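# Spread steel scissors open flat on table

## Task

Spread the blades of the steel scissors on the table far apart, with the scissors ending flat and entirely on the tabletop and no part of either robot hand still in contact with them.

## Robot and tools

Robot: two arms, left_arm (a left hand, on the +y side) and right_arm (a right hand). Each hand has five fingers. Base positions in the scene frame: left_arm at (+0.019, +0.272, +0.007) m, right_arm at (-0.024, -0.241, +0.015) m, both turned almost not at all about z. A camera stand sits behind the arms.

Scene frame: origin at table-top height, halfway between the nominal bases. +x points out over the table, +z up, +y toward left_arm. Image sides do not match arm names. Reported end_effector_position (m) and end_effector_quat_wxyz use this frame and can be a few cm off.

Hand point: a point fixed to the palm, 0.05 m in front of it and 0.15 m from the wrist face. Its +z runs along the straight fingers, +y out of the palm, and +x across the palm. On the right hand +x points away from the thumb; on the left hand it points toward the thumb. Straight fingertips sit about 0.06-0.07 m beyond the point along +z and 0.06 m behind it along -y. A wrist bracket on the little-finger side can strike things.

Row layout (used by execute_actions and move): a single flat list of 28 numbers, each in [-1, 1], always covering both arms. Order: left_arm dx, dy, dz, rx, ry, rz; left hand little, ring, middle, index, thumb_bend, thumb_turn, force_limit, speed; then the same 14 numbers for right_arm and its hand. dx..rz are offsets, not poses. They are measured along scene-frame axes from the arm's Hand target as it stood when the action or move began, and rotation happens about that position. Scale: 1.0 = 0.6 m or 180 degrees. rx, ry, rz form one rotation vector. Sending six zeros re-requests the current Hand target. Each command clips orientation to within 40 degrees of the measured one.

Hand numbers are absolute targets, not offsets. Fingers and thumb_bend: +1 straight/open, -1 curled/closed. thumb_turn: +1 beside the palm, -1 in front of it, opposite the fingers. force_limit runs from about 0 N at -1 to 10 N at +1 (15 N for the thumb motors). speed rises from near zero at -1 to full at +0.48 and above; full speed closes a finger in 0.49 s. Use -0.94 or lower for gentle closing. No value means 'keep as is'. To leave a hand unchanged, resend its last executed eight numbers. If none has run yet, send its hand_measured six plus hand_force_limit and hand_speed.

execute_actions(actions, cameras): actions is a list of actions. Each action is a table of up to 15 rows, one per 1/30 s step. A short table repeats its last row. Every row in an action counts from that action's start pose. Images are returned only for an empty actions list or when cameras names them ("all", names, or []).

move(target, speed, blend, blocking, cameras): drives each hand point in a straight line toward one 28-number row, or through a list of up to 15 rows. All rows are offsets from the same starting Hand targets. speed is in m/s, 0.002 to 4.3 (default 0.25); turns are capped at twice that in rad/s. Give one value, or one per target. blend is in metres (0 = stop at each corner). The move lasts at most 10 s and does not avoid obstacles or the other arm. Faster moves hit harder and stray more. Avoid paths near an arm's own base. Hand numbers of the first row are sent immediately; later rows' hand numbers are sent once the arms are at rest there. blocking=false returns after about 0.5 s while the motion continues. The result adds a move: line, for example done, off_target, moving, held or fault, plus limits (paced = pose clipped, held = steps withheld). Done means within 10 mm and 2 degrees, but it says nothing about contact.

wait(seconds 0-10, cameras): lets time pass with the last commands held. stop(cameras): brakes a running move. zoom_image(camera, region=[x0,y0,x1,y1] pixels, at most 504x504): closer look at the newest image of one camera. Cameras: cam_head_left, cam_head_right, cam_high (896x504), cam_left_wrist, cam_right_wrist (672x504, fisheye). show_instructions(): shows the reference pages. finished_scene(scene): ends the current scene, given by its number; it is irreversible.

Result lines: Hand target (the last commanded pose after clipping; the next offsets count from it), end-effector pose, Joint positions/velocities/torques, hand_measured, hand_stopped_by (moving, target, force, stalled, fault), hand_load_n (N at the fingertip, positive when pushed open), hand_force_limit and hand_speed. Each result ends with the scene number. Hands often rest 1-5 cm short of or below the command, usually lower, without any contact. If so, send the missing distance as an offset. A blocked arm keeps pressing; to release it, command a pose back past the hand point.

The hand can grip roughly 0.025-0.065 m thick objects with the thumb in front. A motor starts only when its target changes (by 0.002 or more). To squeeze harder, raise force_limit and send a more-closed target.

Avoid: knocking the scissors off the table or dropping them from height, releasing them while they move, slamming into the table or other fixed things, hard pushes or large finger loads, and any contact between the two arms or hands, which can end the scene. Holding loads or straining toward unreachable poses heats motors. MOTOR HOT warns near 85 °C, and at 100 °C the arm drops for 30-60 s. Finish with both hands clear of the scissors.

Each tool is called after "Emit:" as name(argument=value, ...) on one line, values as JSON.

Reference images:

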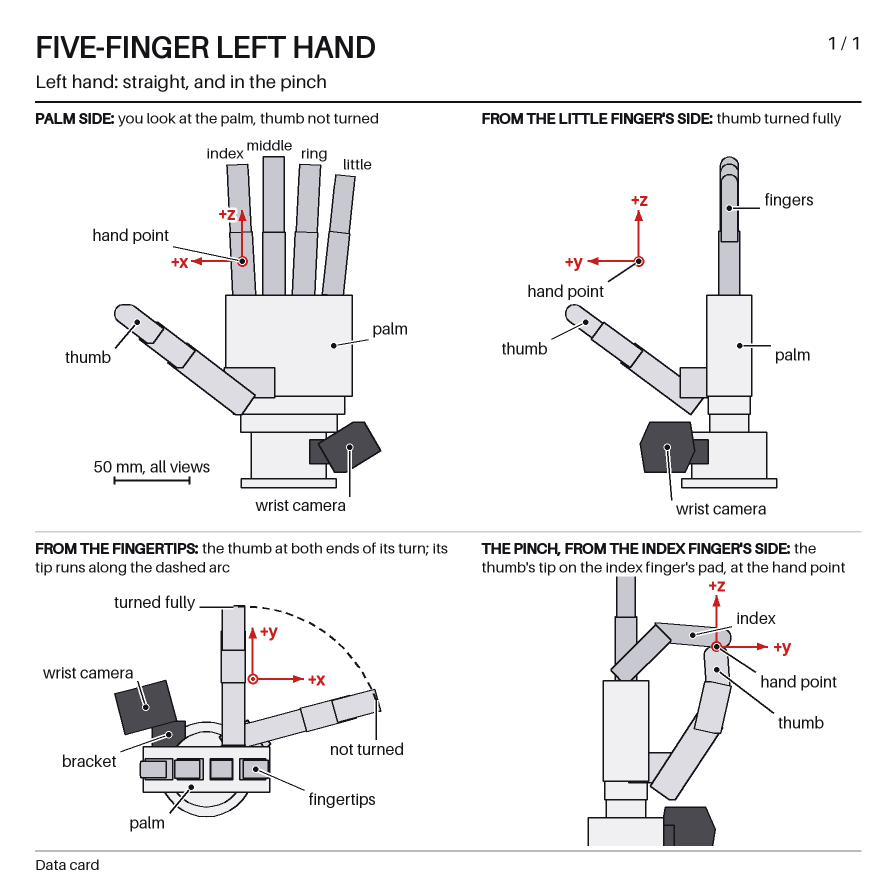

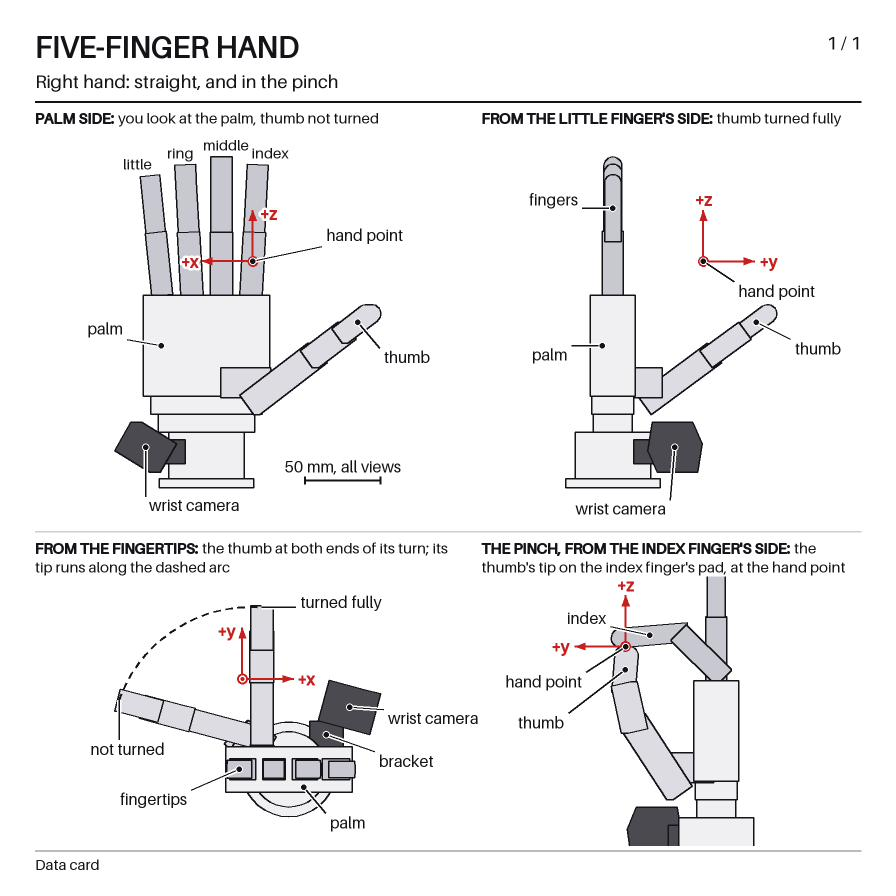

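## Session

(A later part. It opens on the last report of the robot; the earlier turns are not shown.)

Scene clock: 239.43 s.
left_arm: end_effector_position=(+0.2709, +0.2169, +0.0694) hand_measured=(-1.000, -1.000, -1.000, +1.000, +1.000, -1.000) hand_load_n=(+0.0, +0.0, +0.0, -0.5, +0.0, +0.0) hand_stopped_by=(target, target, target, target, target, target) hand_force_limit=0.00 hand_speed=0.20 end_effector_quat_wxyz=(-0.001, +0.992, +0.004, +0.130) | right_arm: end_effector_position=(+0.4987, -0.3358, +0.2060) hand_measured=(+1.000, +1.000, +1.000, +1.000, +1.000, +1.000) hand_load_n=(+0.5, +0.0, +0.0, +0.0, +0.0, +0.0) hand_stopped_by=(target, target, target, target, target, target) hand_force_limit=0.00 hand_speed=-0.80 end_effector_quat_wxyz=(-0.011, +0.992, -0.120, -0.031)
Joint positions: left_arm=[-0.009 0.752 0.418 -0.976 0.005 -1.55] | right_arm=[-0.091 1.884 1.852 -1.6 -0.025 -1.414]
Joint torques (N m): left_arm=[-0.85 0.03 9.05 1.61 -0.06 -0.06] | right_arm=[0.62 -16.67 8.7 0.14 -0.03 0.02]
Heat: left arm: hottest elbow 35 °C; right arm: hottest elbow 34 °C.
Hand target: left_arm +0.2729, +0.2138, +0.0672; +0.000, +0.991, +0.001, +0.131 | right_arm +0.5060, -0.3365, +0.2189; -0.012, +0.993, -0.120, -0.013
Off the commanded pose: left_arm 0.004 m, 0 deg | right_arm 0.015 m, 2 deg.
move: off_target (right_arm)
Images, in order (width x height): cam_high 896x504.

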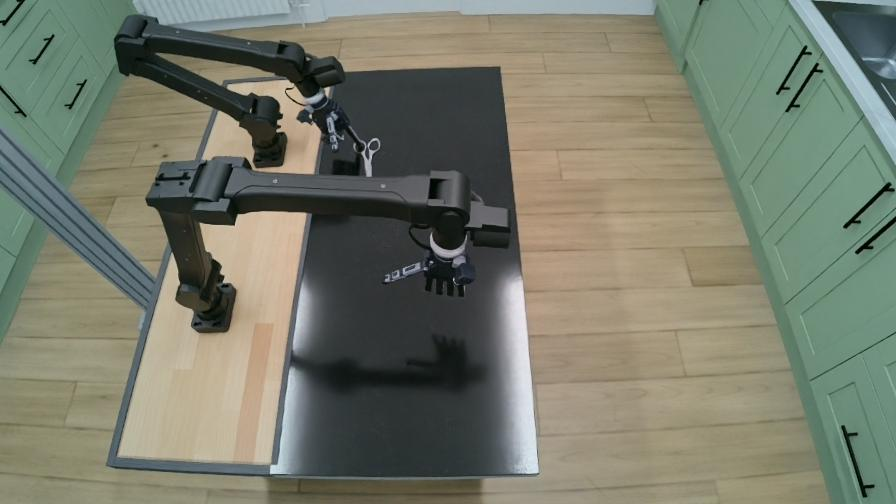

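Emit:
move(target=[-0.067,0.003,0.002,0,0,0,-1,-1,-1,1,1,-1,0,0.2,0,0,0,0,0,0,1,1,1,1,1,1,0,-0.8], speed=0.06, cameras=["cam_high","cam_head_left","cam_head_right"])

Emit:
zoom_image(camera="cam_high", region=[324, 115, 404, 175])

Emit:
zoom_image(camera="cam_head_right", region=[330, 300, 430, 375])

Scene clock: 249.53 s.
left_arm: end_effector_position=(+0.2378, +0.2156, +0.0705) hand_measured=(-1.000, -1.000, -1.000, +1.000, +1.000, -1.000) hand_load_n=(+0.0, +0.0, +0.0, +0.0, +0.0, +0.0) hand_stopped_by=(target, target, target, target, target, target) hand_force_limit=0.00 hand_speed=0.20 end_effector_quat_wxyz=(+0.000, +0.991, +0.004, +0.136) | right_arm: end_effector_position=(+0.4987, -0.3358, +0.2060) hand_measured=(+1.000, +1.000, +1.000, +1.000, +1.000, +1.000) hand_load_n=(+0.0, +0.0, +0.0, +0.0, +0.0, +0.0) hand_stopped_by=(target, target, target, target, target, target) hand_force_limit=0.00 hand_speed=-0.80 end_effector_quat_wxyz=(-0.011, +0.992, -0.120, -0.031)
Joint positions: left_arm=[-0.009 0.583 0.365 -1.079 0.007 -1.55] | right_arm=[-0.091 1.884 1.852 -1.6 -0.025 -1.414]
Joint torques (N m): left_arm=[0.73 0.56 9.28 0.34 0.02 0.11] | right_arm=[0.62 -16.38 8.72 0.14 -0.03 0.01]
Heat: left arm: hottest elbow 36 °C; right arm: hottest elbow 34 °C.
Hand target: left_arm +0.2327, +0.2156, +0.0685; +0.000, +0.991, +0.001, +0.131 | right_arm +0.5060, -0.3365, +0.2189; -0.012, +0.993, -0.120, -0.013
Off the commanded pose: left_arm 0.006 m, 1 deg | right_arm 0.015 m, 2 deg.
move: off_target (right_arm)
Images, in order (width x height): cam_head_left 896x504, cam_head_right 896x504, cam_high 896x504.

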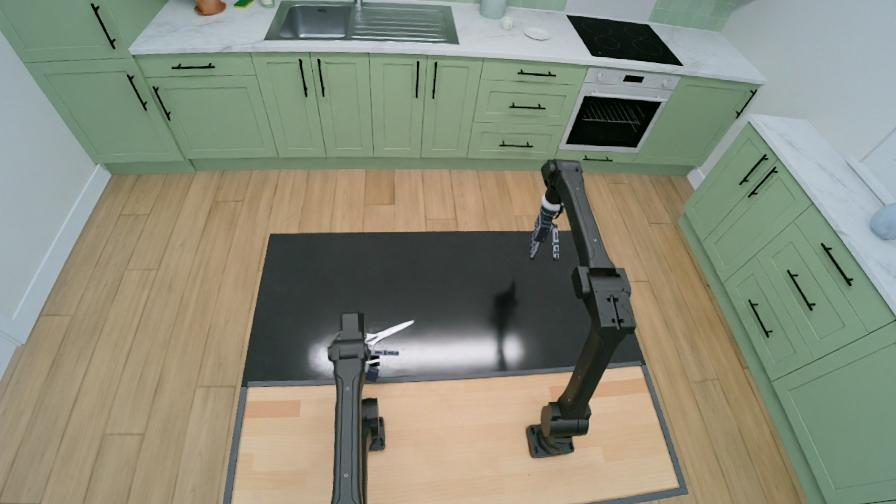

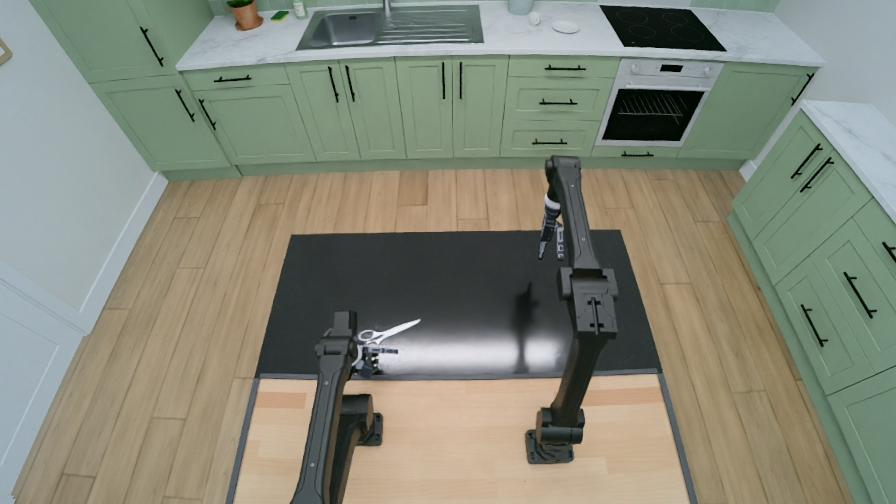

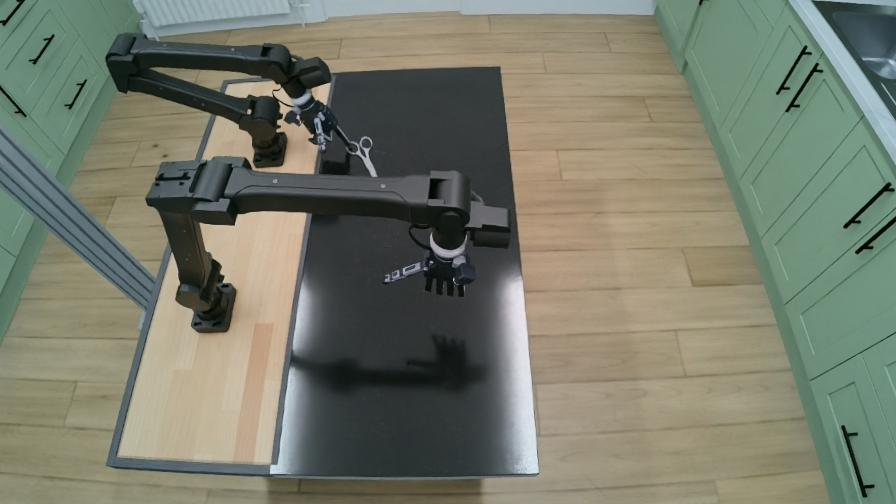

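Scaled by 6.300 from the camera's 896x504 image, which has a finer 1280x720 frame.

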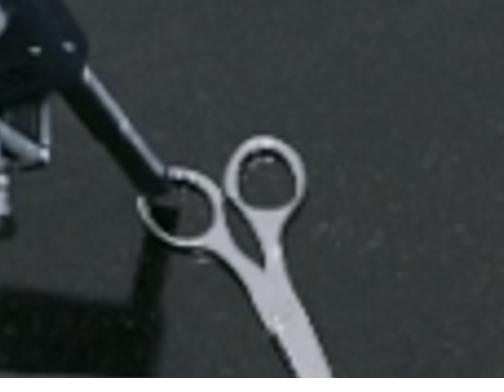

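Scaled by 5.040 from the camera's 896x504 image, which has a finer 1280x720 frame.

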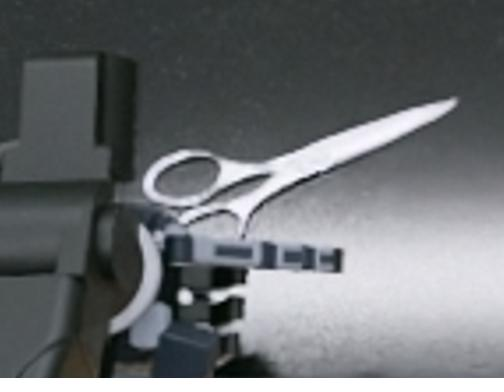

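Emit:
move(target=[0,0,0,0,0,0,-1,-1,-1,1,1,-1,0,0.2,-0.093,0.561,-0.03,0.0509,0.0596,0.407,-1,-1,-1,1,1,-1,0,0.2], speed=0.3)

Scene clock: 314.10 s.
left_arm: end_effector_position=(+0.2378, +0.2156, +0.0705) hand_measured=(-1.000, -1.000, -1.000, +1.000, +1.000, -1.000) hand_load_n=(+0.0, +0.0, +0.0, +0.0, +0.0, +0.0) hand_stopped_by=(target, target, target, target, target, target) hand_force_limit=0.00 hand_speed=0.20 end_effector_quat_wxyz=(+0.000, +0.991, +0.004, +0.136) | right_arm: end_effector_position=(+0.4394, -0.0048, +0.1919) hand_measured=(-1.000, -1.000, -1.000, +1.000, +1.000, -1.000) hand_load_n=(+0.0, +0.0, +0.0, +0.0, +0.0, +0.0) hand_stopped_by=(target, target, target, target, target, target) hand_force_limit=0.00 hand_speed=0.20 end_effector_quat_wxyz=(-0.061, +0.862, +0.493, -0.101)
Joint positions: left_arm=[-0.009 0.583 0.365 -1.079 0.007 -1.55] | right_arm=[0.548 1.847 1.77 -1.693 -0.128 -2.067]
Joint torques (N m): left_arm=[0.56 0.09 9.28 0.25 0.05 0.12] | right_arm=[0.32 -14.45 9.7 -0.54 -0.12 -0.04]
Heat: left arm: hottest elbow 36 °C; right arm: hottest elbow 34 °C.
Hand target: left_arm +0.2327, +0.2156, +0.0685; +0.000, +0.991, +0.001, +0.131 | right_arm +0.4502, +0.0002, +0.2011; -0.065, +0.859, +0.495, -0.113
Off the commanded pose: left_arm 0.006 m, 1 deg | right_arm 0.015 m, 2 deg.
joint sent to its limit (right arm) — joint 4 (wrist pitch), lower limit. The joint targets are off in orientation, not in position.
move: off_target (right_arm)

Emit:
move(target=[0,0,0,0,0,0,-1,-1,-1,1,1,-1,0,0.2,-0.055,0.477,-0.097,0,0,0,-1,-1,-1,1,1,-1,0,0.2], speed=0.25, cameras=["cam_high","cam_head_left","cam_head_right","cam_right_wrist"])

Emit:
zoom_image(camera="cam_high", region=[304, 85, 424, 175])

Emit:
zoom_image(camera="cam_head_left", region=[320, 280, 440, 370])

Scene clock: 323.70 s.
left_arm: end_effector_position=(+0.2378, +0.2156, +0.0705) hand_measured=(-1.000, -1.000, -1.000, +1.000, +1.000, -1.000) hand_load_n=(+0.0, +0.0, +0.0, +0.0, +0.0, +0.0) hand_stopped_by=(target, target, target, target, target, target) hand_force_limit=0.00 hand_speed=0.20 end_effector_quat_wxyz=(+0.000, +0.991, +0.004, +0.136) | right_arm: end_effector_position=(+0.4047, +0.2786, +0.1282) hand_measured=(-1.000, -1.000, -1.000, +1.000, +1.000, -1.000) hand_load_n=(+0.0, +0.0, +0.0, -0.5, +0.0, +0.0) hand_stopped_by=(target, target, target, target, target, target) hand_force_limit=0.00 hand_speed=0.20 end_effector_quat_wxyz=(-0.079, +0.857, +0.505, -0.062)
Joint positions: left_arm=[-0.009 0.583 0.365 -1.079 0.007 -1.55] | right_arm=[0.914 2.319 2.388 -1.697 -0.193 -1.721]
Joint torques (N m): left_arm=[0.79 0.32 9.25 0.18 0.01 0.11] | right_arm=[-0.15 -19.9 11.23 -0.16 -0.18 0.11]
Heat: left arm: hottest elbow 36 °C; right arm: hottest elbow 36 °C.
Hand target: left_arm +0.2327, +0.2156, +0.0685; +0.000, +0.991, +0.001, +0.131 | right_arm +0.4171, +0.2864, +0.1429; -0.065, +0.859, +0.495, -0.113
Off the commanded pose: left_arm 0.006 m, 1 deg | right_arm 0.021 m, 6 deg.
joint sent to its limit (right arm) — joint 4 (wrist pitch), lower limit. The joint targets are off in orientation, not in position.
move: off_target (right_arm)
Images, in order (width x height): cam_head_left 896x504, cam_head_right 896x504, cam_high 896x504, cam_right_wrist 672x504.

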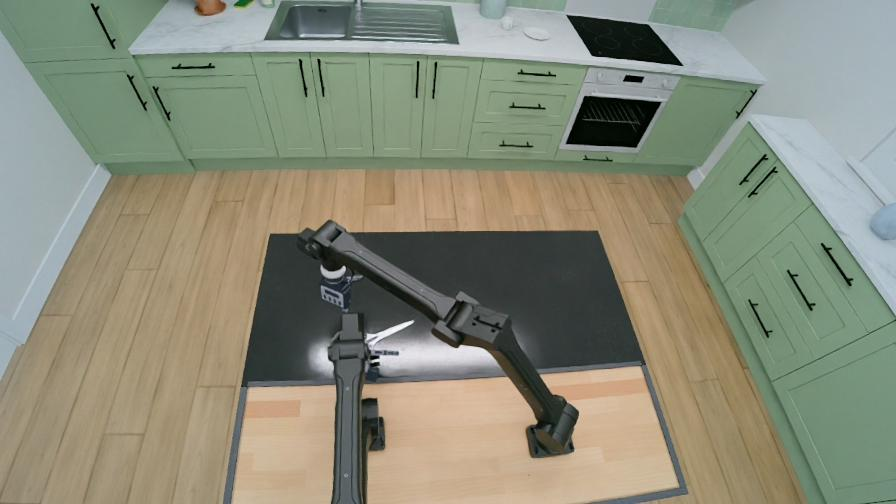

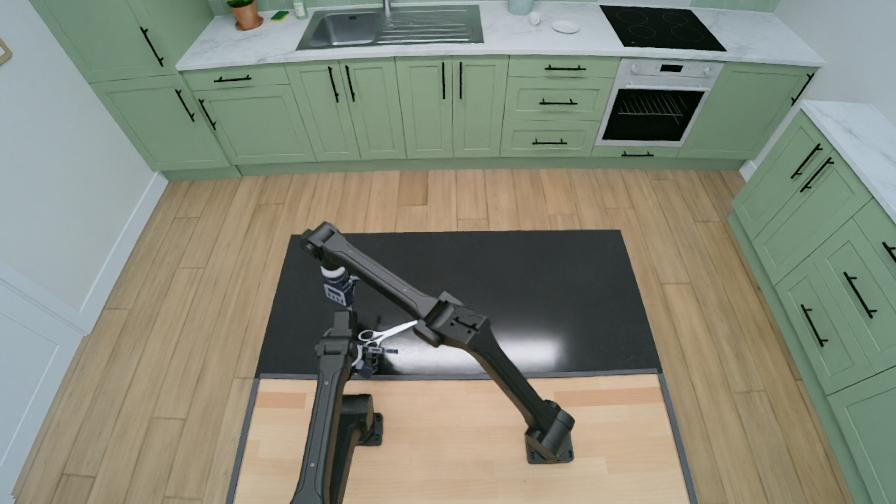

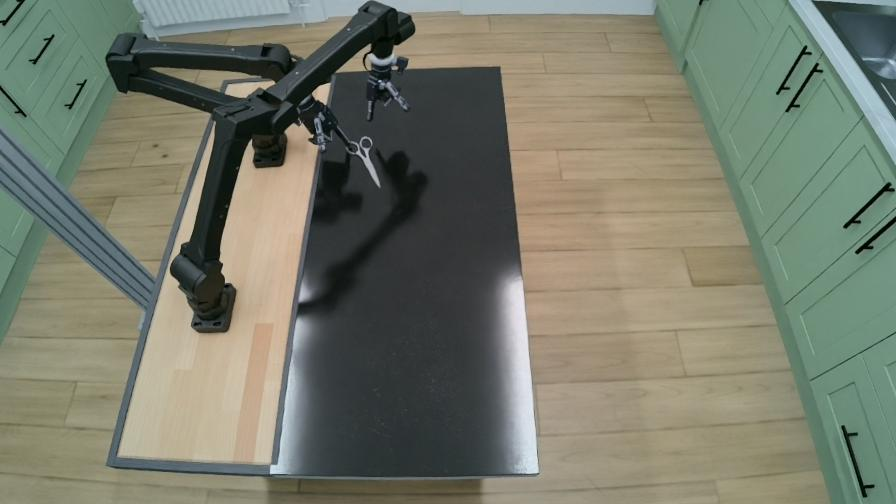

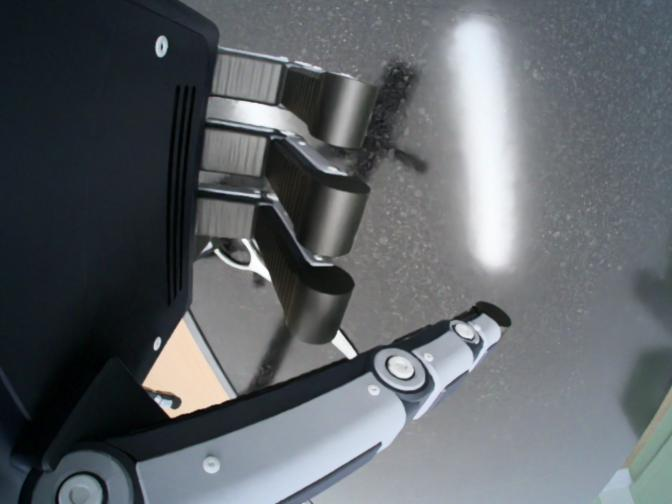

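Scaled by 4.200 from the camera's 896x504 image, which has a finer 1280x720 frame.

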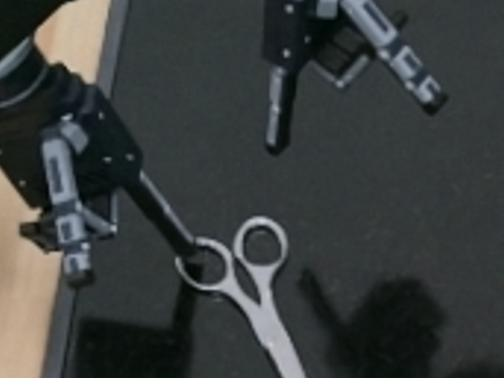

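Scaled by 4.200 from the camera's 896x504 image, which has a finer 1280x720 frame.

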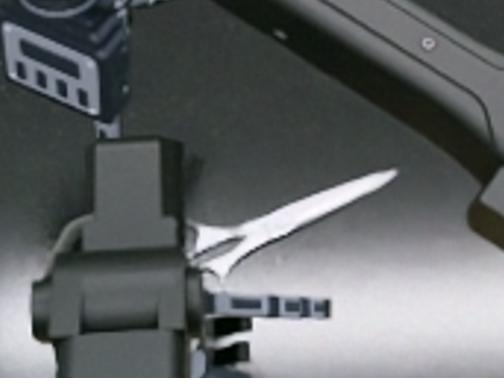

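Emit:
move(target=[0,0,0,0,0,0,-1,-1,-1,1,1,-1,0,0.2,-0.032,-0.04,-0.088,0,0,0,-1,-1,-1,1,1,-1,0,0.2], speed=0.12, cameras=["cam_high"])

Emit:
zoom_image(camera="cam_high", region=[334, 120, 394, 165])

Scene clock: 339.87 s.
left_arm: end_effector_position=(+0.2378, +0.2156, +0.0705) hand_measured=(-1.000, -1.000, -1.000, +1.000, +1.000, -1.000) hand_load_n=(+0.0, +0.0, +0.5, +0.0, +0.0, +0.0) hand_stopped_by=(target, target, target, target, target, target) hand_force_limit=0.00 hand_speed=0.20 end_effector_quat_wxyz=(+0.000, +0.991, +0.004, +0.136) | right_arm: end_effector_position=(+0.3951, +0.2688, +0.1017) hand_measured=(-1.000, -1.000, -1.000, +1.000, +1.000, -1.000) hand_load_n=(+0.0, +0.0, +0.0, +0.0, +0.0, +0.0) hand_stopped_by=(target, target, target, target, target, target) hand_force_limit=0.00 hand_speed=0.20 end_effector_quat_wxyz=(-0.071, +0.858, +0.501, -0.093)
Joint positions: left_arm=[-0.009 0.583 0.365 -1.079 0.007 -1.55] | right_arm=[0.913 2.333 2.338 -1.697 -0.202 -1.72]
Joint torques (N m): left_arm=[0.32 0.15 9.29 0.34 0.06 0.12] | right_arm=[-0.56 -19.66 6.54 -0.28 -0.23 -0.01]
Heat: left arm: hottest elbow 36 °C; right arm: hottest elbow 38 °C.
Hand target: left_arm +0.2327, +0.2156, +0.0685; +0.000, +0.991, +0.001, +0.131 | right_arm +0.3980, +0.2623, +0.0900; -0.065, +0.859, +0.495, -0.113
Off the commanded pose: left_arm 0.006 m, 1 deg | right_arm 0.014 m, 2 deg.
joint sent to its limit (right arm) — joint 4 (wrist pitch), lower limit. The joint targets still meet the commanded pose.
move: off_target (right_arm)
Images, in order (width x height): cam_high 896x504.

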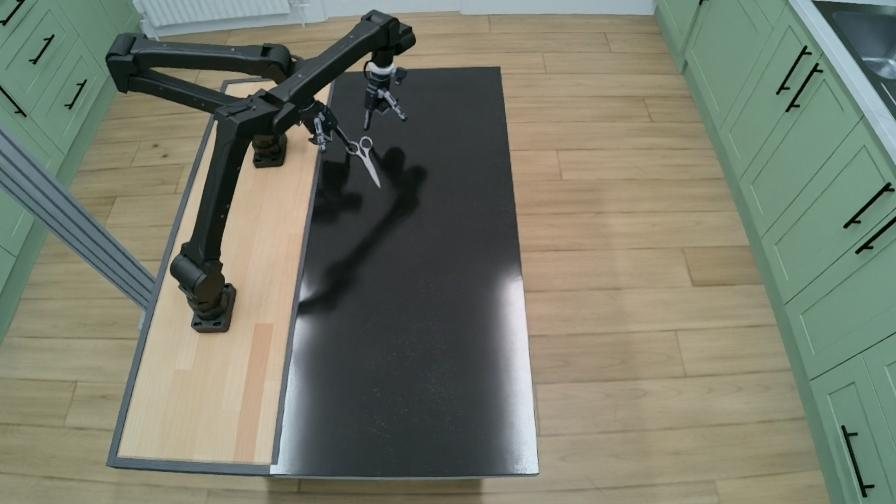

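Scaled by 8.400 from the camera's 896x504 image, which has a finer 1280x720 frame.

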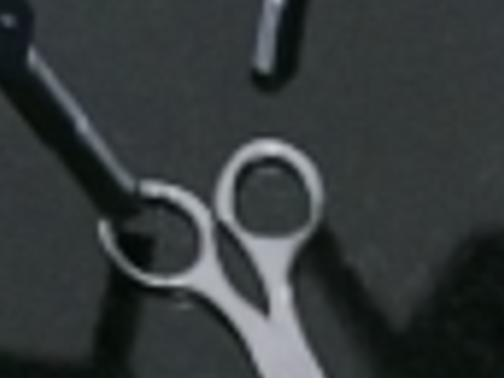

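Emit:
move(target=[0,0,0,0,0,0,-1,-1,-1,1,1,-1,0,0.2,-0.008,-0.006,-0.045,0,0,0,-1,-1,-1,1,1,-1,0,0.2], speed=0.08, cameras=["cam_high"])

Emit:
zoom_image(camera="cam_high", region=[334, 120, 394, 165])

Scene clock: 351.07 s.
left_arm: end_effector_position=(+0.2378, +0.2156, +0.0705) hand_measured=(-1.000, -1.000, -1.000, +1.000, +1.000, -1.000) hand_load_n=(+0.0, +0.0, +0.0, +0.0, +0.0, +0.0) hand_stopped_by=(target, target, target, target, target, target) hand_force_limit=0.00 hand_speed=0.20 end_effector_quat_wxyz=(+0.000, +0.991, +0.004, +0.136) | right_arm: end_effector_position=(+0.3891, +0.2612, +0.0748) hand_measured=(-1.000, -1.000, -1.000, +1.000, +1.000, -1.000) hand_load_n=(+0.0, +0.0, +0.5, +0.0, -0.5, +0.0) hand_stopped_by=(target, target, target, target, target, target) hand_force_limit=0.00 hand_speed=0.20 end_effector_quat_wxyz=(-0.065, +0.858, +0.499, -0.108)
Joint positions: left_arm=[-0.009 0.583 0.365 -1.079 0.007 -1.55] | right_arm=[0.913 2.333 2.263 -1.653 -0.203 -1.72]
Joint torques (N m): left_arm=[0.32 -0.26 9.33 0.16 0.03 0.16] | right_arm=[-0.26 -19.72 6.49 0.39 -0.24 0]
Heat: left arm: hottest elbow 36 °C; right arm: hottest elbow 37 °C.
Hand target: left_arm +0.2327, +0.2156, +0.0685; +0.000, +0.991, +0.001, +0.131 | right_arm +0.3931, +0.2587, +0.0629; -0.065, +0.859, +0.495, -0.113
Off the commanded pose: left_arm 0.006 m, 1 deg | right_arm 0.013 m, 1 deg.
move: off_target (right_arm)
Images, in order (width x height): cam_high 896x504.

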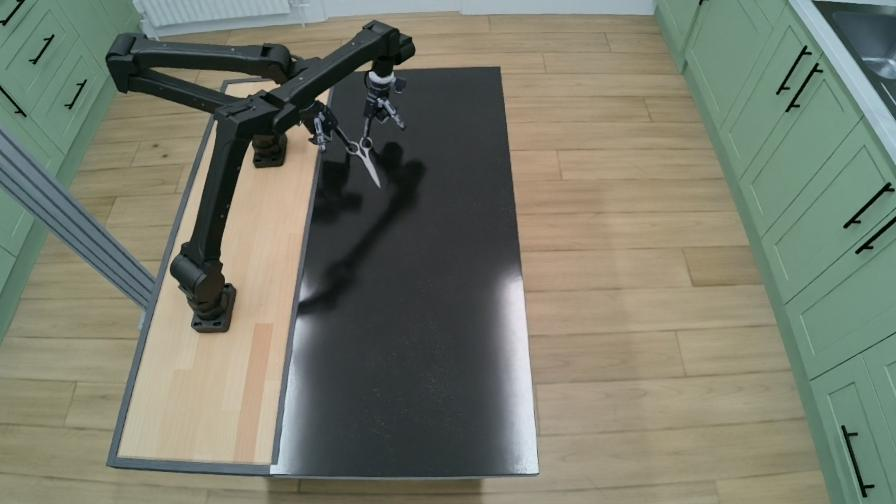

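Scaled by 8.400 from the camera's 896x504 image, which has a finer 1280x720 frame.

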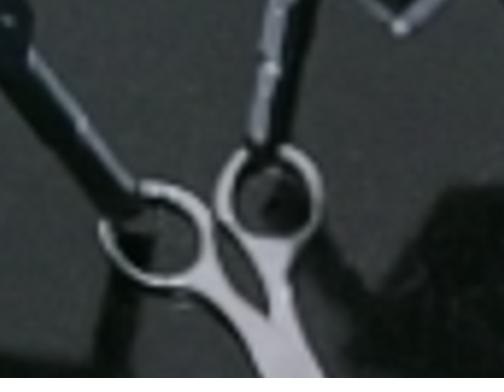

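Emit:
zoom_image(camera="cam_high", region=[350, 130, 380, 152])

Scaled by 16.800 from the camera's 896x504 image, which has a finer 1280x720 frame.

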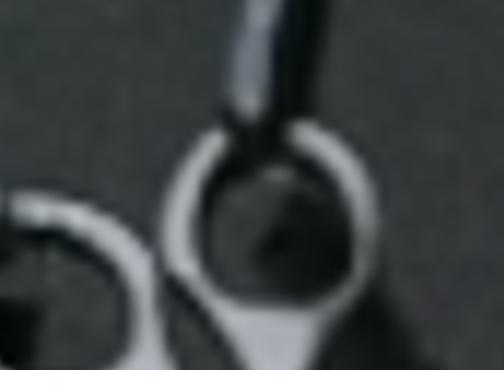

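Emit:
move(target=[0,0,0,0,0,0,-1,-1,-1,1,1,-1,0,0.2,0.001,-0.003,-0.02,0,0,0,-1,-1,-1,1,1,-1,0,0.2], speed=0.05, cameras=["cam_high"])

Emit:
zoom_image(camera="cam_high", region=[342, 130, 382, 160])

Scene clock: 365.37 s.
left_arm: end_effector_position=(+0.2378, +0.2156, +0.0705) hand_measured=(-1.000, -1.000, -1.000, +1.000, +1.000, -1.000) hand_load_n=(+0.5, +0.0, +0.0, -0.5, +0.0, +0.0) hand_stopped_by=(target, target, target, target, target, target) hand_force_limit=0.00 hand_speed=0.20 end_effector_quat_wxyz=(+0.000, +0.991, +0.004, +0.136) | right_arm: end_effector_position=(+0.3889, +0.2610, +0.0640) hand_measured=(-1.000, -1.000, -1.000, +1.000, +1.000, -1.000) hand_load_n=(+0.0, +0.0, +0.0, +0.0, +0.0, +0.0) hand_stopped_by=(target, target, target, target, target, target) hand_force_limit=0.00 hand_speed=0.20 end_effector_quat_wxyz=(-0.066, +0.858, +0.499, -0.107)
Joint positions: left_arm=[-0.009 0.583 0.365 -1.079 0.007 -1.55] | right_arm=[0.913 2.333 2.235 -1.623 -0.204 -1.72]
Joint torques (N m): left_arm=[0.62 -0.21 9.14 0.21 0.03 0.13] | right_arm=[-0.44 -19.55 6.34 0.42 -0.2 -0.01]
Heat: left arm: hottest elbow 36 °C; right arm: hottest elbow 35 °C.
Hand target: left_arm +0.2327, +0.2156, +0.0685; +0.000, +0.991, +0.001, +0.131 | right_arm +0.3938, +0.2570, +0.0510; -0.065, +0.859, +0.495, -0.113
Off the commanded pose: left_arm 0.006 m, 1 deg | right_arm 0.015 m, 1 deg.
move: off_target (right_arm)
Images, in order (width x height): cam_high 896x504.

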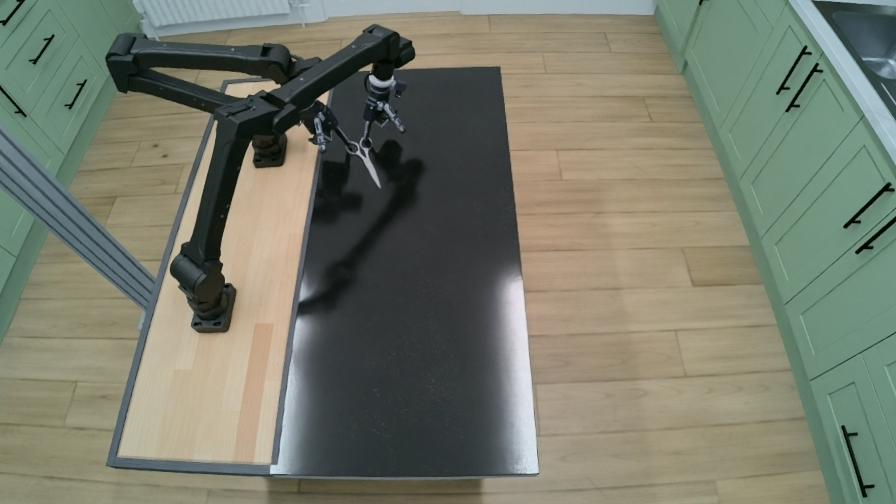

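Scaled by 12.600 from the camera's 896x504 image, which has a finer 1280x720 frame.

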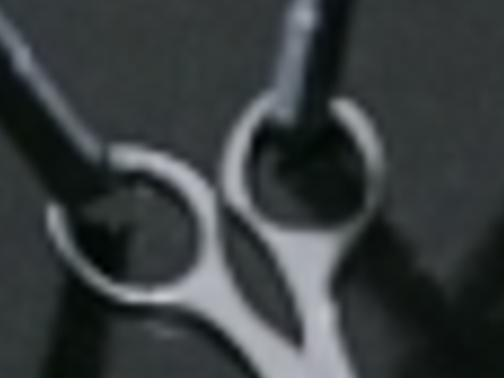

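Emit:
move(target=[[0,0,0,0,0,0,-1,-1,-1,1,1,-1,0,0.2,0,0,-0.01,0,0,0,-1,-1,-1,1,1,-1,0,0.2],[-0.013,-0.025,0,0,0,0,-1,-1,-1,1,1,-1,0,0.2,0.045,0,-0.01,0,0,0,-1,-1,-1,1,1,-1,0,0.2]], speed=0.05, cameras=["cam_high"])

Emit:
zoom_image(camera="cam_high", region=[332, 120, 402, 195])

Scene clock: 379.90 s.
left_arm: end_effector_position=(+0.2285, +0.2027, +0.0687) hand_measured=(-1.000, -1.000, -1.000, +1.000, +1.000, -1.000) hand_load_n=(+0.0, +0.0, +0.0, +0.0, +0.0, +0.0) hand_stopped_by=(target, target, target, target, target, target) hand_force_limit=0.00 hand_speed=0.20 end_effector_quat_wxyz=(-0.001, +0.991, +0.003, +0.132) | right_arm: end_effector_position=(+0.3976, +0.2592, +0.0615) hand_measured=(-1.000, -1.000, -1.000, +1.000, +1.000, -1.000) hand_load_n=(+0.0, +0.0, +0.0, +0.5, -0.5, +0.0) hand_stopped_by=(target, target, target, target, target, target) hand_force_limit=0.00 hand_speed=0.20 end_effector_quat_wxyz=(-0.069, +0.857, +0.498, -0.116)
Joint positions: left_arm=[-0.108 0.551 0.355 -1.111 -0.02 -1.646] | right_arm=[0.899 2.365 2.285 -1.658 -0.213 -1.737]
Joint torques (N m): left_arm=[-0.97 0.26 9.35 0.32 -0.11 -0.02] | right_arm=[-1.44 -17.38 10.14 -0.02 0.31 -0.16]
Heat: left arm: hottest elbow 36 °C; right arm: hottest shoulder 34 °C.
Hand target: left_arm +0.2249, +0.2007, +0.0685; +0.000, +0.991, +0.001, +0.131 | right_arm +0.4207, +0.2570, +0.0450; -0.065, +0.859, +0.495, -0.113
Off the commanded pose: left_arm 0.004 m, 0 deg | right_arm 0.029 m, 1 deg.
move: off_target (right_arm)
Images, in order (width x height): cam_high 896x504.

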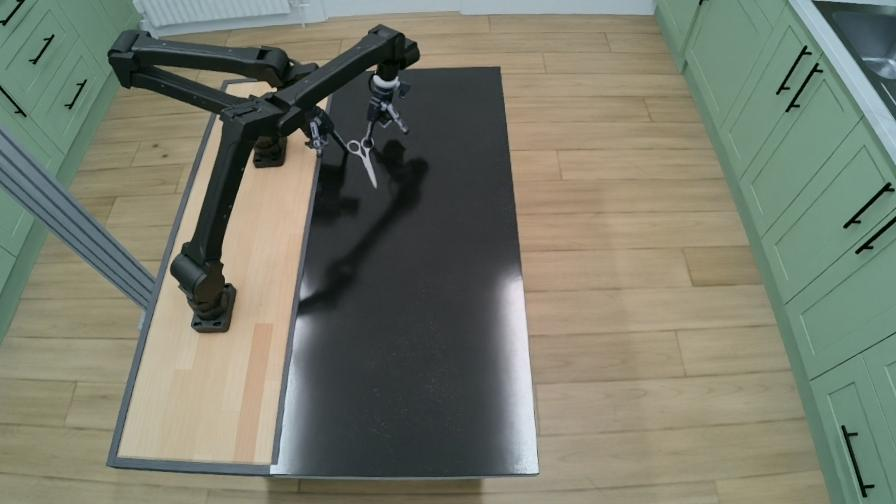

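Scaled by 6.720 from the camera's 896x504 image, which has a finer 1280x720 frame.

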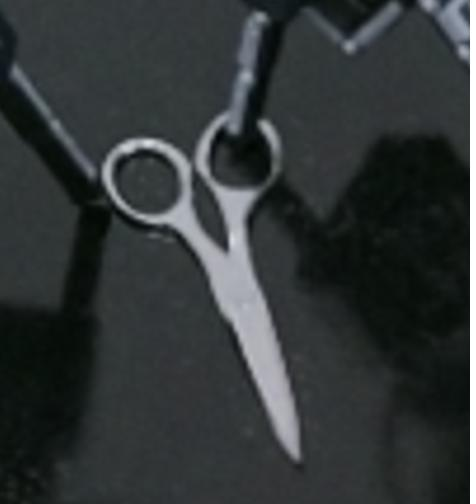

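Emit:
move(target=[[0,0,0.036,0,0,0,-1,-1,-1,1,1,-1,0,0.2,-0.026,0,0,0,0,0,-1,-1,-1,1,1,-1,0,0.2],[0.0485,0.029,0.036,0,0,0,-1,-1,-1,1,1,-1,0,0.2,-0.026,0,0,0,0,0,-1,-1,-1,1,1,-1,0,0.2],[0.0485,0.029,-0.014,0,0,0,-1,-1,-1,1,1,-1,0,0.2,-0.026,0,0,0,0,0,-1,-1,-1,1,1,-1,0,0.2]], speed=0.08, cameras=["cam_high"])

Emit:
zoom_image(camera="cam_high", region=[336, 130, 376, 160])

Scene clock: 396.10 s.
left_arm: end_effector_position=(+0.2538, +0.2156, +0.0655) hand_measured=(-1.000, -1.000, -1.000, +1.000, +1.000, -1.000) hand_load_n=(+0.0, +0.0, +0.0, +0.0, +0.0, +0.0) hand_stopped_by=(target, target, target, target, target, target) hand_force_limit=0.00 hand_speed=0.20 end_effector_quat_wxyz=(+0.000, +0.991, -0.001, +0.134) | right_arm: end_effector_position=(+0.3975, +0.2592, +0.0610) hand_measured=(-1.000, -1.000, -1.000, +1.000, +1.000, -1.000) hand_load_n=(+0.0, +0.0, +0.0, +0.5, +0.0, +0.0) hand_stopped_by=(target, target, target, target, target, target) hand_force_limit=0.00 hand_speed=0.20 end_effector_quat_wxyz=(-0.069, +0.857, +0.498, -0.116)
Joint positions: left_arm=[-0.008 0.673 0.378 -1.006 0.008 -1.541] | right_arm=[0.899 2.365 2.284 -1.657 -0.214 -1.737]
Joint torques (N m): left_arm=[1.44 1.08 8.95 1.65 0.09 0.13] | right_arm=[0.03 -20.01 5.78 1.29 0.22 0.03]
Heat: left arm: hottest elbow 37 °C; right arm: hottest elbow 35 °C.
Hand target: left_arm +0.2540, +0.2180, +0.0600; +0.000, +0.991, +0.001, +0.131 | right_arm +0.4051, +0.2570, +0.0450; -0.065, +0.859, +0.495, -0.113
Off the commanded pose: left_arm 0.006 m, 1 deg | right_arm 0.018 m, 1 deg.
move: off_target (right_arm)
Images, in order (width x height): cam_high 896x504.

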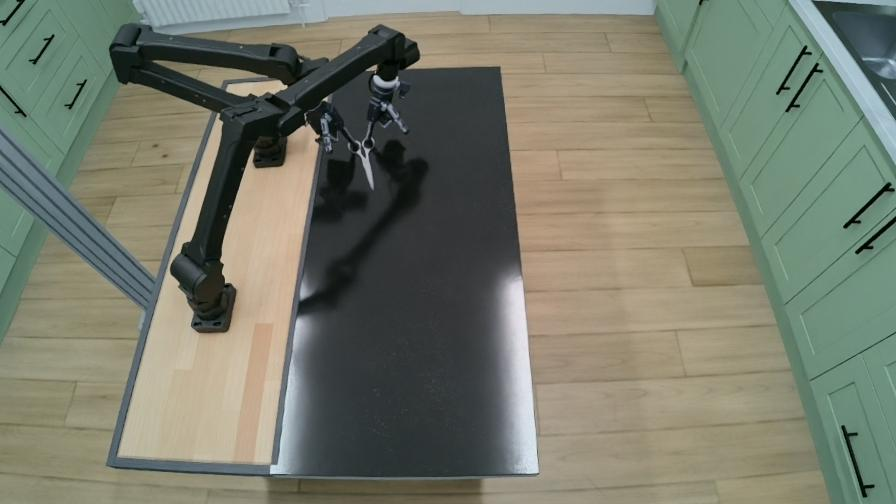

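Scaled by 12.600 from the camera's 896x504 image, which has a finer 1280x720 frame.

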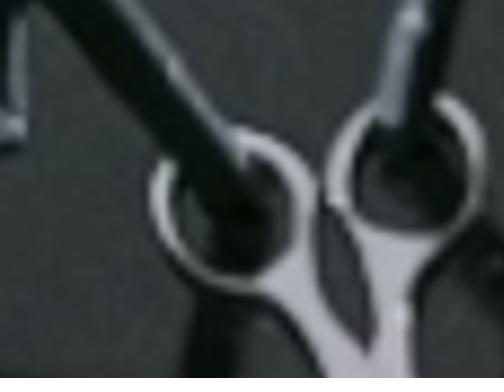

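Emit:
move(target=[-0.03,-0.02,-0.005,0,0,0,-1,-1,-1,1,1,-1,0,0.2,0.05,0.003,-0.008,0,0,0,-1,-1,-1,1,1,-1,0,0.2], speed=0.05, cameras=["cam_high"])

Emit:
zoom_image(camera="cam_high", region=[332, 120, 402, 195])

Scene clock: 408.13 s.
left_arm: end_effector_position=(+0.2477, +0.2103, +0.0651) hand_measured=(-1.000, -1.000, -1.000, +1.000, +1.000, -1.000) hand_load_n=(+0.0, +0.0, +0.5, +0.0, +0.0, +0.0) hand_stopped_by=(target, target, target, target, target, target) hand_force_limit=0.00 hand_speed=0.20 end_effector_quat_wxyz=(-0.003, +0.989, +0.006, +0.147) | right_arm: end_effector_position=(+0.4081, +0.2609, +0.0613) hand_measured=(-1.000, -1.000, -1.000, +1.000, +1.000, -1.000) hand_load_n=(+0.0, +0.0, +0.0, +0.5, +0.0, +0.0) hand_stopped_by=(target, target, target, target, target, target) hand_force_limit=0.00 hand_speed=0.20 end_effector_quat_wxyz=(-0.069, +0.857, +0.498, -0.118)
Joint positions: left_arm=[-0.058 0.613 0.353 -1.017 -0.014 -1.602] | right_arm=[0.888 2.405 2.358 -1.697 -0.214 -1.748]
Joint torques (N m): left_arm=[-1.38 -0.09 8.36 -0.01 0.13 0.02] | right_arm=[-1.73 -17.03 10.56 0.28 0.41 -0.17]
Heat: left arm: hottest elbow 36 °C; right arm: hottest shoulder 34 °C.
Hand target: left_arm +0.2361, +0.2060, +0.0571; +0.000, +0.991, +0.001, +0.131 | right_arm +0.4352, +0.2588, +0.0404; -0.065, +0.859, +0.495, -0.113
Off the commanded pose: left_arm 0.015 m, 2 deg | right_arm 0.034 m, 1 deg.
move: off_target (left_arm, right_arm)
Images, in order (width x height): cam_high 896x504.

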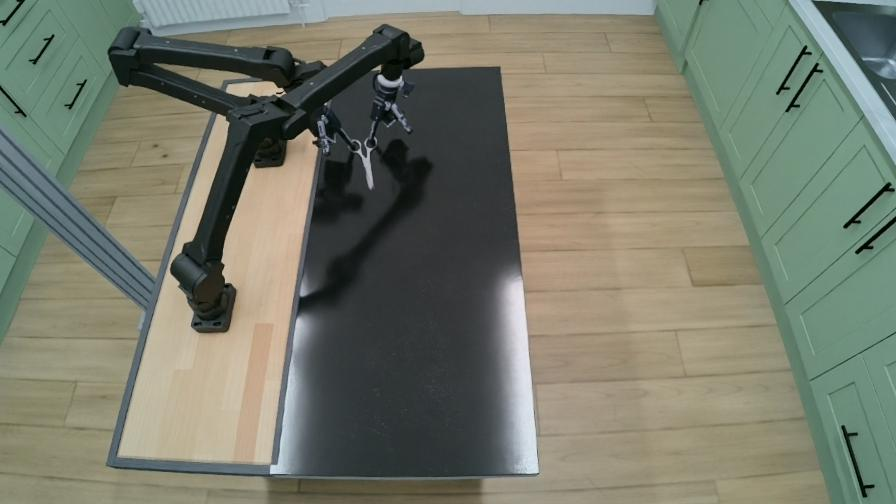

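Scaled by 6.720 from the camera's 896x504 image, which has a finer 1280x720 frame.

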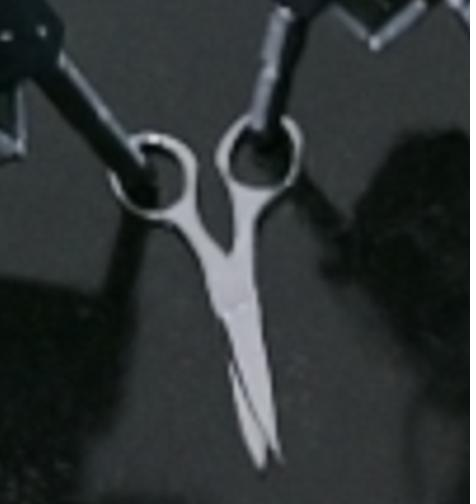

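Emit:
move(target=[-0.03,-0.03,0,0,0,0,-1,-1,-1,1,1,-1,0,0.2,0.035,-0.01,0,0,0,0,-1,-1,-1,1,1,-1,0,0.2], speed=0.05, cameras=["cam_high"])

Emit:
zoom_image(camera="cam_high", region=[332, 120, 402, 195])

Scene clock: 420.27 s.
left_arm: end_effector_position=(+0.2299, +0.1903, +0.0656) hand_measured=(-1.000, -1.000, -1.000, +1.000, +1.000, -1.000) hand_load_n=(+0.0, +0.0, +0.5, +0.0, +0.0, +0.0) hand_stopped_by=(target, target, target, target, target, target) hand_force_limit=0.00 hand_speed=0.20 end_effector_quat_wxyz=(-0.001, +0.989, +0.006, +0.147) | right_arm: end_effector_position=(+0.4299, +0.2616, +0.0620) hand_measured=(-1.000, -1.000, -1.000, +1.000, +1.000, -1.000) hand_load_n=(+0.0, +0.0, +0.0, +0.5, +0.0, +0.0) hand_stopped_by=(target, target, target, target, target, target) hand_force_limit=0.00 hand_speed=0.20 end_effector_quat_wxyz=(-0.077, +0.857, +0.500, -0.103)
Joint positions: left_arm=[-0.213 0.534 0.335 -1.082 -0.054 -1.751] | right_arm=[0.864 2.431 2.413 -1.698 -0.213 -1.772]
Joint torques (N m): left_arm=[-1.32 0.26 8.34 -0.31 0.1 0.01] | right_arm=[-2.2 -17.26 10.35 -0.24 0.57 -0.2]
Heat: left arm: hottest elbow 35 °C; right arm: hottest elbow 35 °C.
Hand target: left_arm +0.2179, +0.1880, +0.0570; +0.000, +0.991, +0.001, +0.131 | right_arm +0.4560, +0.2529, +0.0404; -0.065, +0.859, +0.495, -0.113
Off the commanded pose: left_arm 0.015 m, 2 deg | right_arm 0.035 m, 2 deg.
joint sent to its limit (right arm) — joint 4 (wrist pitch), lower limit. The joint targets still meet the commanded pose.
move: off_target (left_arm, right_arm)
Images, in order (width x height): cam_high 896x504.

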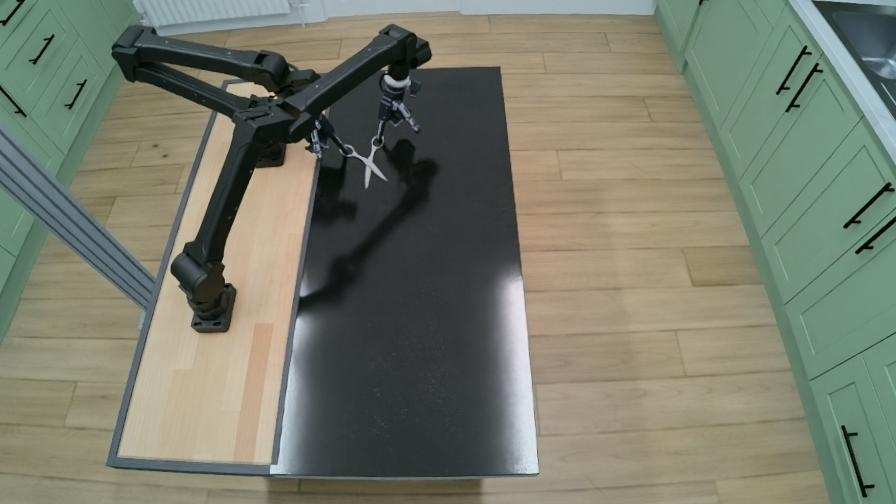

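Scaled by 6.720 from the camera's 896x504 image, which has a finer 1280x720 frame.

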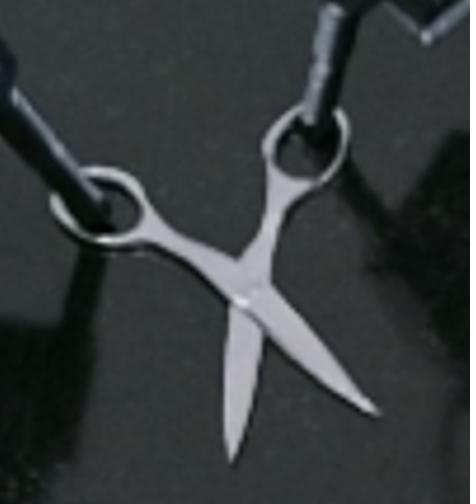

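Emit:
move(target=[-0.03,-0.045,0,0,0,0,-1,-1,-1,1,1,-1,0,0.2,0.042,-0.025,0,0,0,0,-1,-1,-1,1,1,-1,0,0.2], speed=0.05, cameras=["cam_high"])

Emit:
zoom_image(camera="cam_high", region=[332, 120, 402, 195])

Scene clock: 429.07 s.
left_arm: end_effector_position=(+0.2130, +0.1627, +0.0659) hand_measured=(-1.000, -1.000, -1.000, +1.000, +1.000, -1.000) hand_load_n=(+0.0, +0.0, +0.0, +0.0, +0.0, +0.0) hand_stopped_by=(target, target, target, target, target, target) hand_force_limit=0.00 hand_speed=0.20 end_effector_quat_wxyz=(-0.001, +0.989, +0.010, +0.148) | right_arm: end_effector_position=(+0.4525, +0.2496, +0.0622) hand_measured=(-1.000, -1.000, -1.000, +1.000, +1.000, -1.000) hand_load_n=(+0.0, +0.0, +0.0, +0.5, +0.0, +0.0) hand_stopped_by=(target, target, target, target, target, target) hand_force_limit=0.00 hand_speed=0.20 end_effector_quat_wxyz=(-0.080, +0.857, +0.500, -0.095)
Joint positions: left_arm=[-0.478 0.499 0.329 -1.133 -0.129 -2.014] | right_arm=[0.829 2.439 2.432 -1.698 -0.211 -1.805]
Joint torques (N m): left_arm=[-1.67 0.56 8.43 -0.13 0.41 -0.06] | right_arm=[-2.32 -17.32 10.39 -0.18 0.74 -0.22]
Heat: left arm: hottest elbow 35 °C; right arm: hottest elbow 35 °C.
Hand target: left_arm +0.1999, +0.1610, +0.0570; +0.000, +0.991, +0.001, +0.130 | right_arm +0.4813, +0.2378, +0.0403; -0.065, +0.859, +0.495, -0.113
Off the commanded pose: left_arm 0.016 m, 2 deg | right_arm 0.038 m, 3 deg.
joint sent to its limit (right arm) — joint 4 (wrist pitch), lower limit. The joint targets still meet the commanded pose.
move: off_target (left_arm, right_arm)
Images, in order (width x height): cam_high 896x504.

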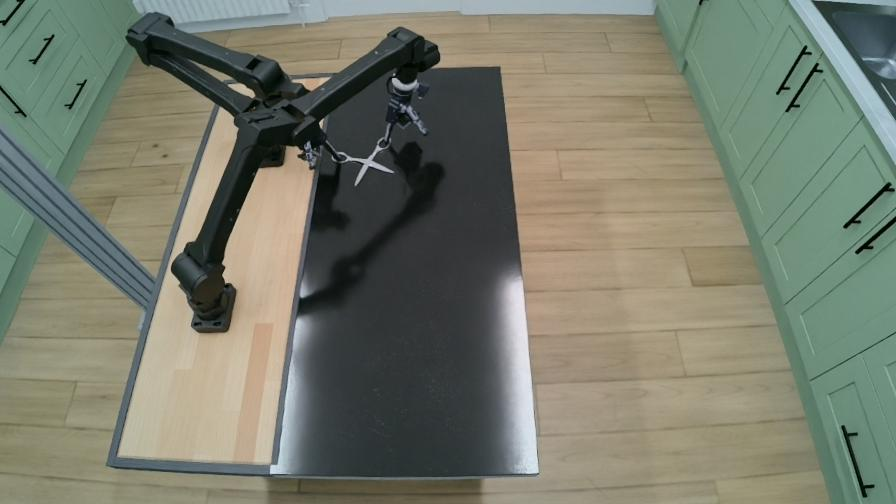

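Scaled by 6.720 from the camera's 896x504 image, which has a finer 1280x720 frame.

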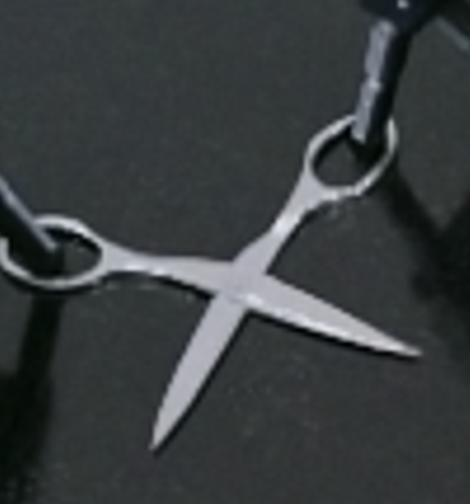

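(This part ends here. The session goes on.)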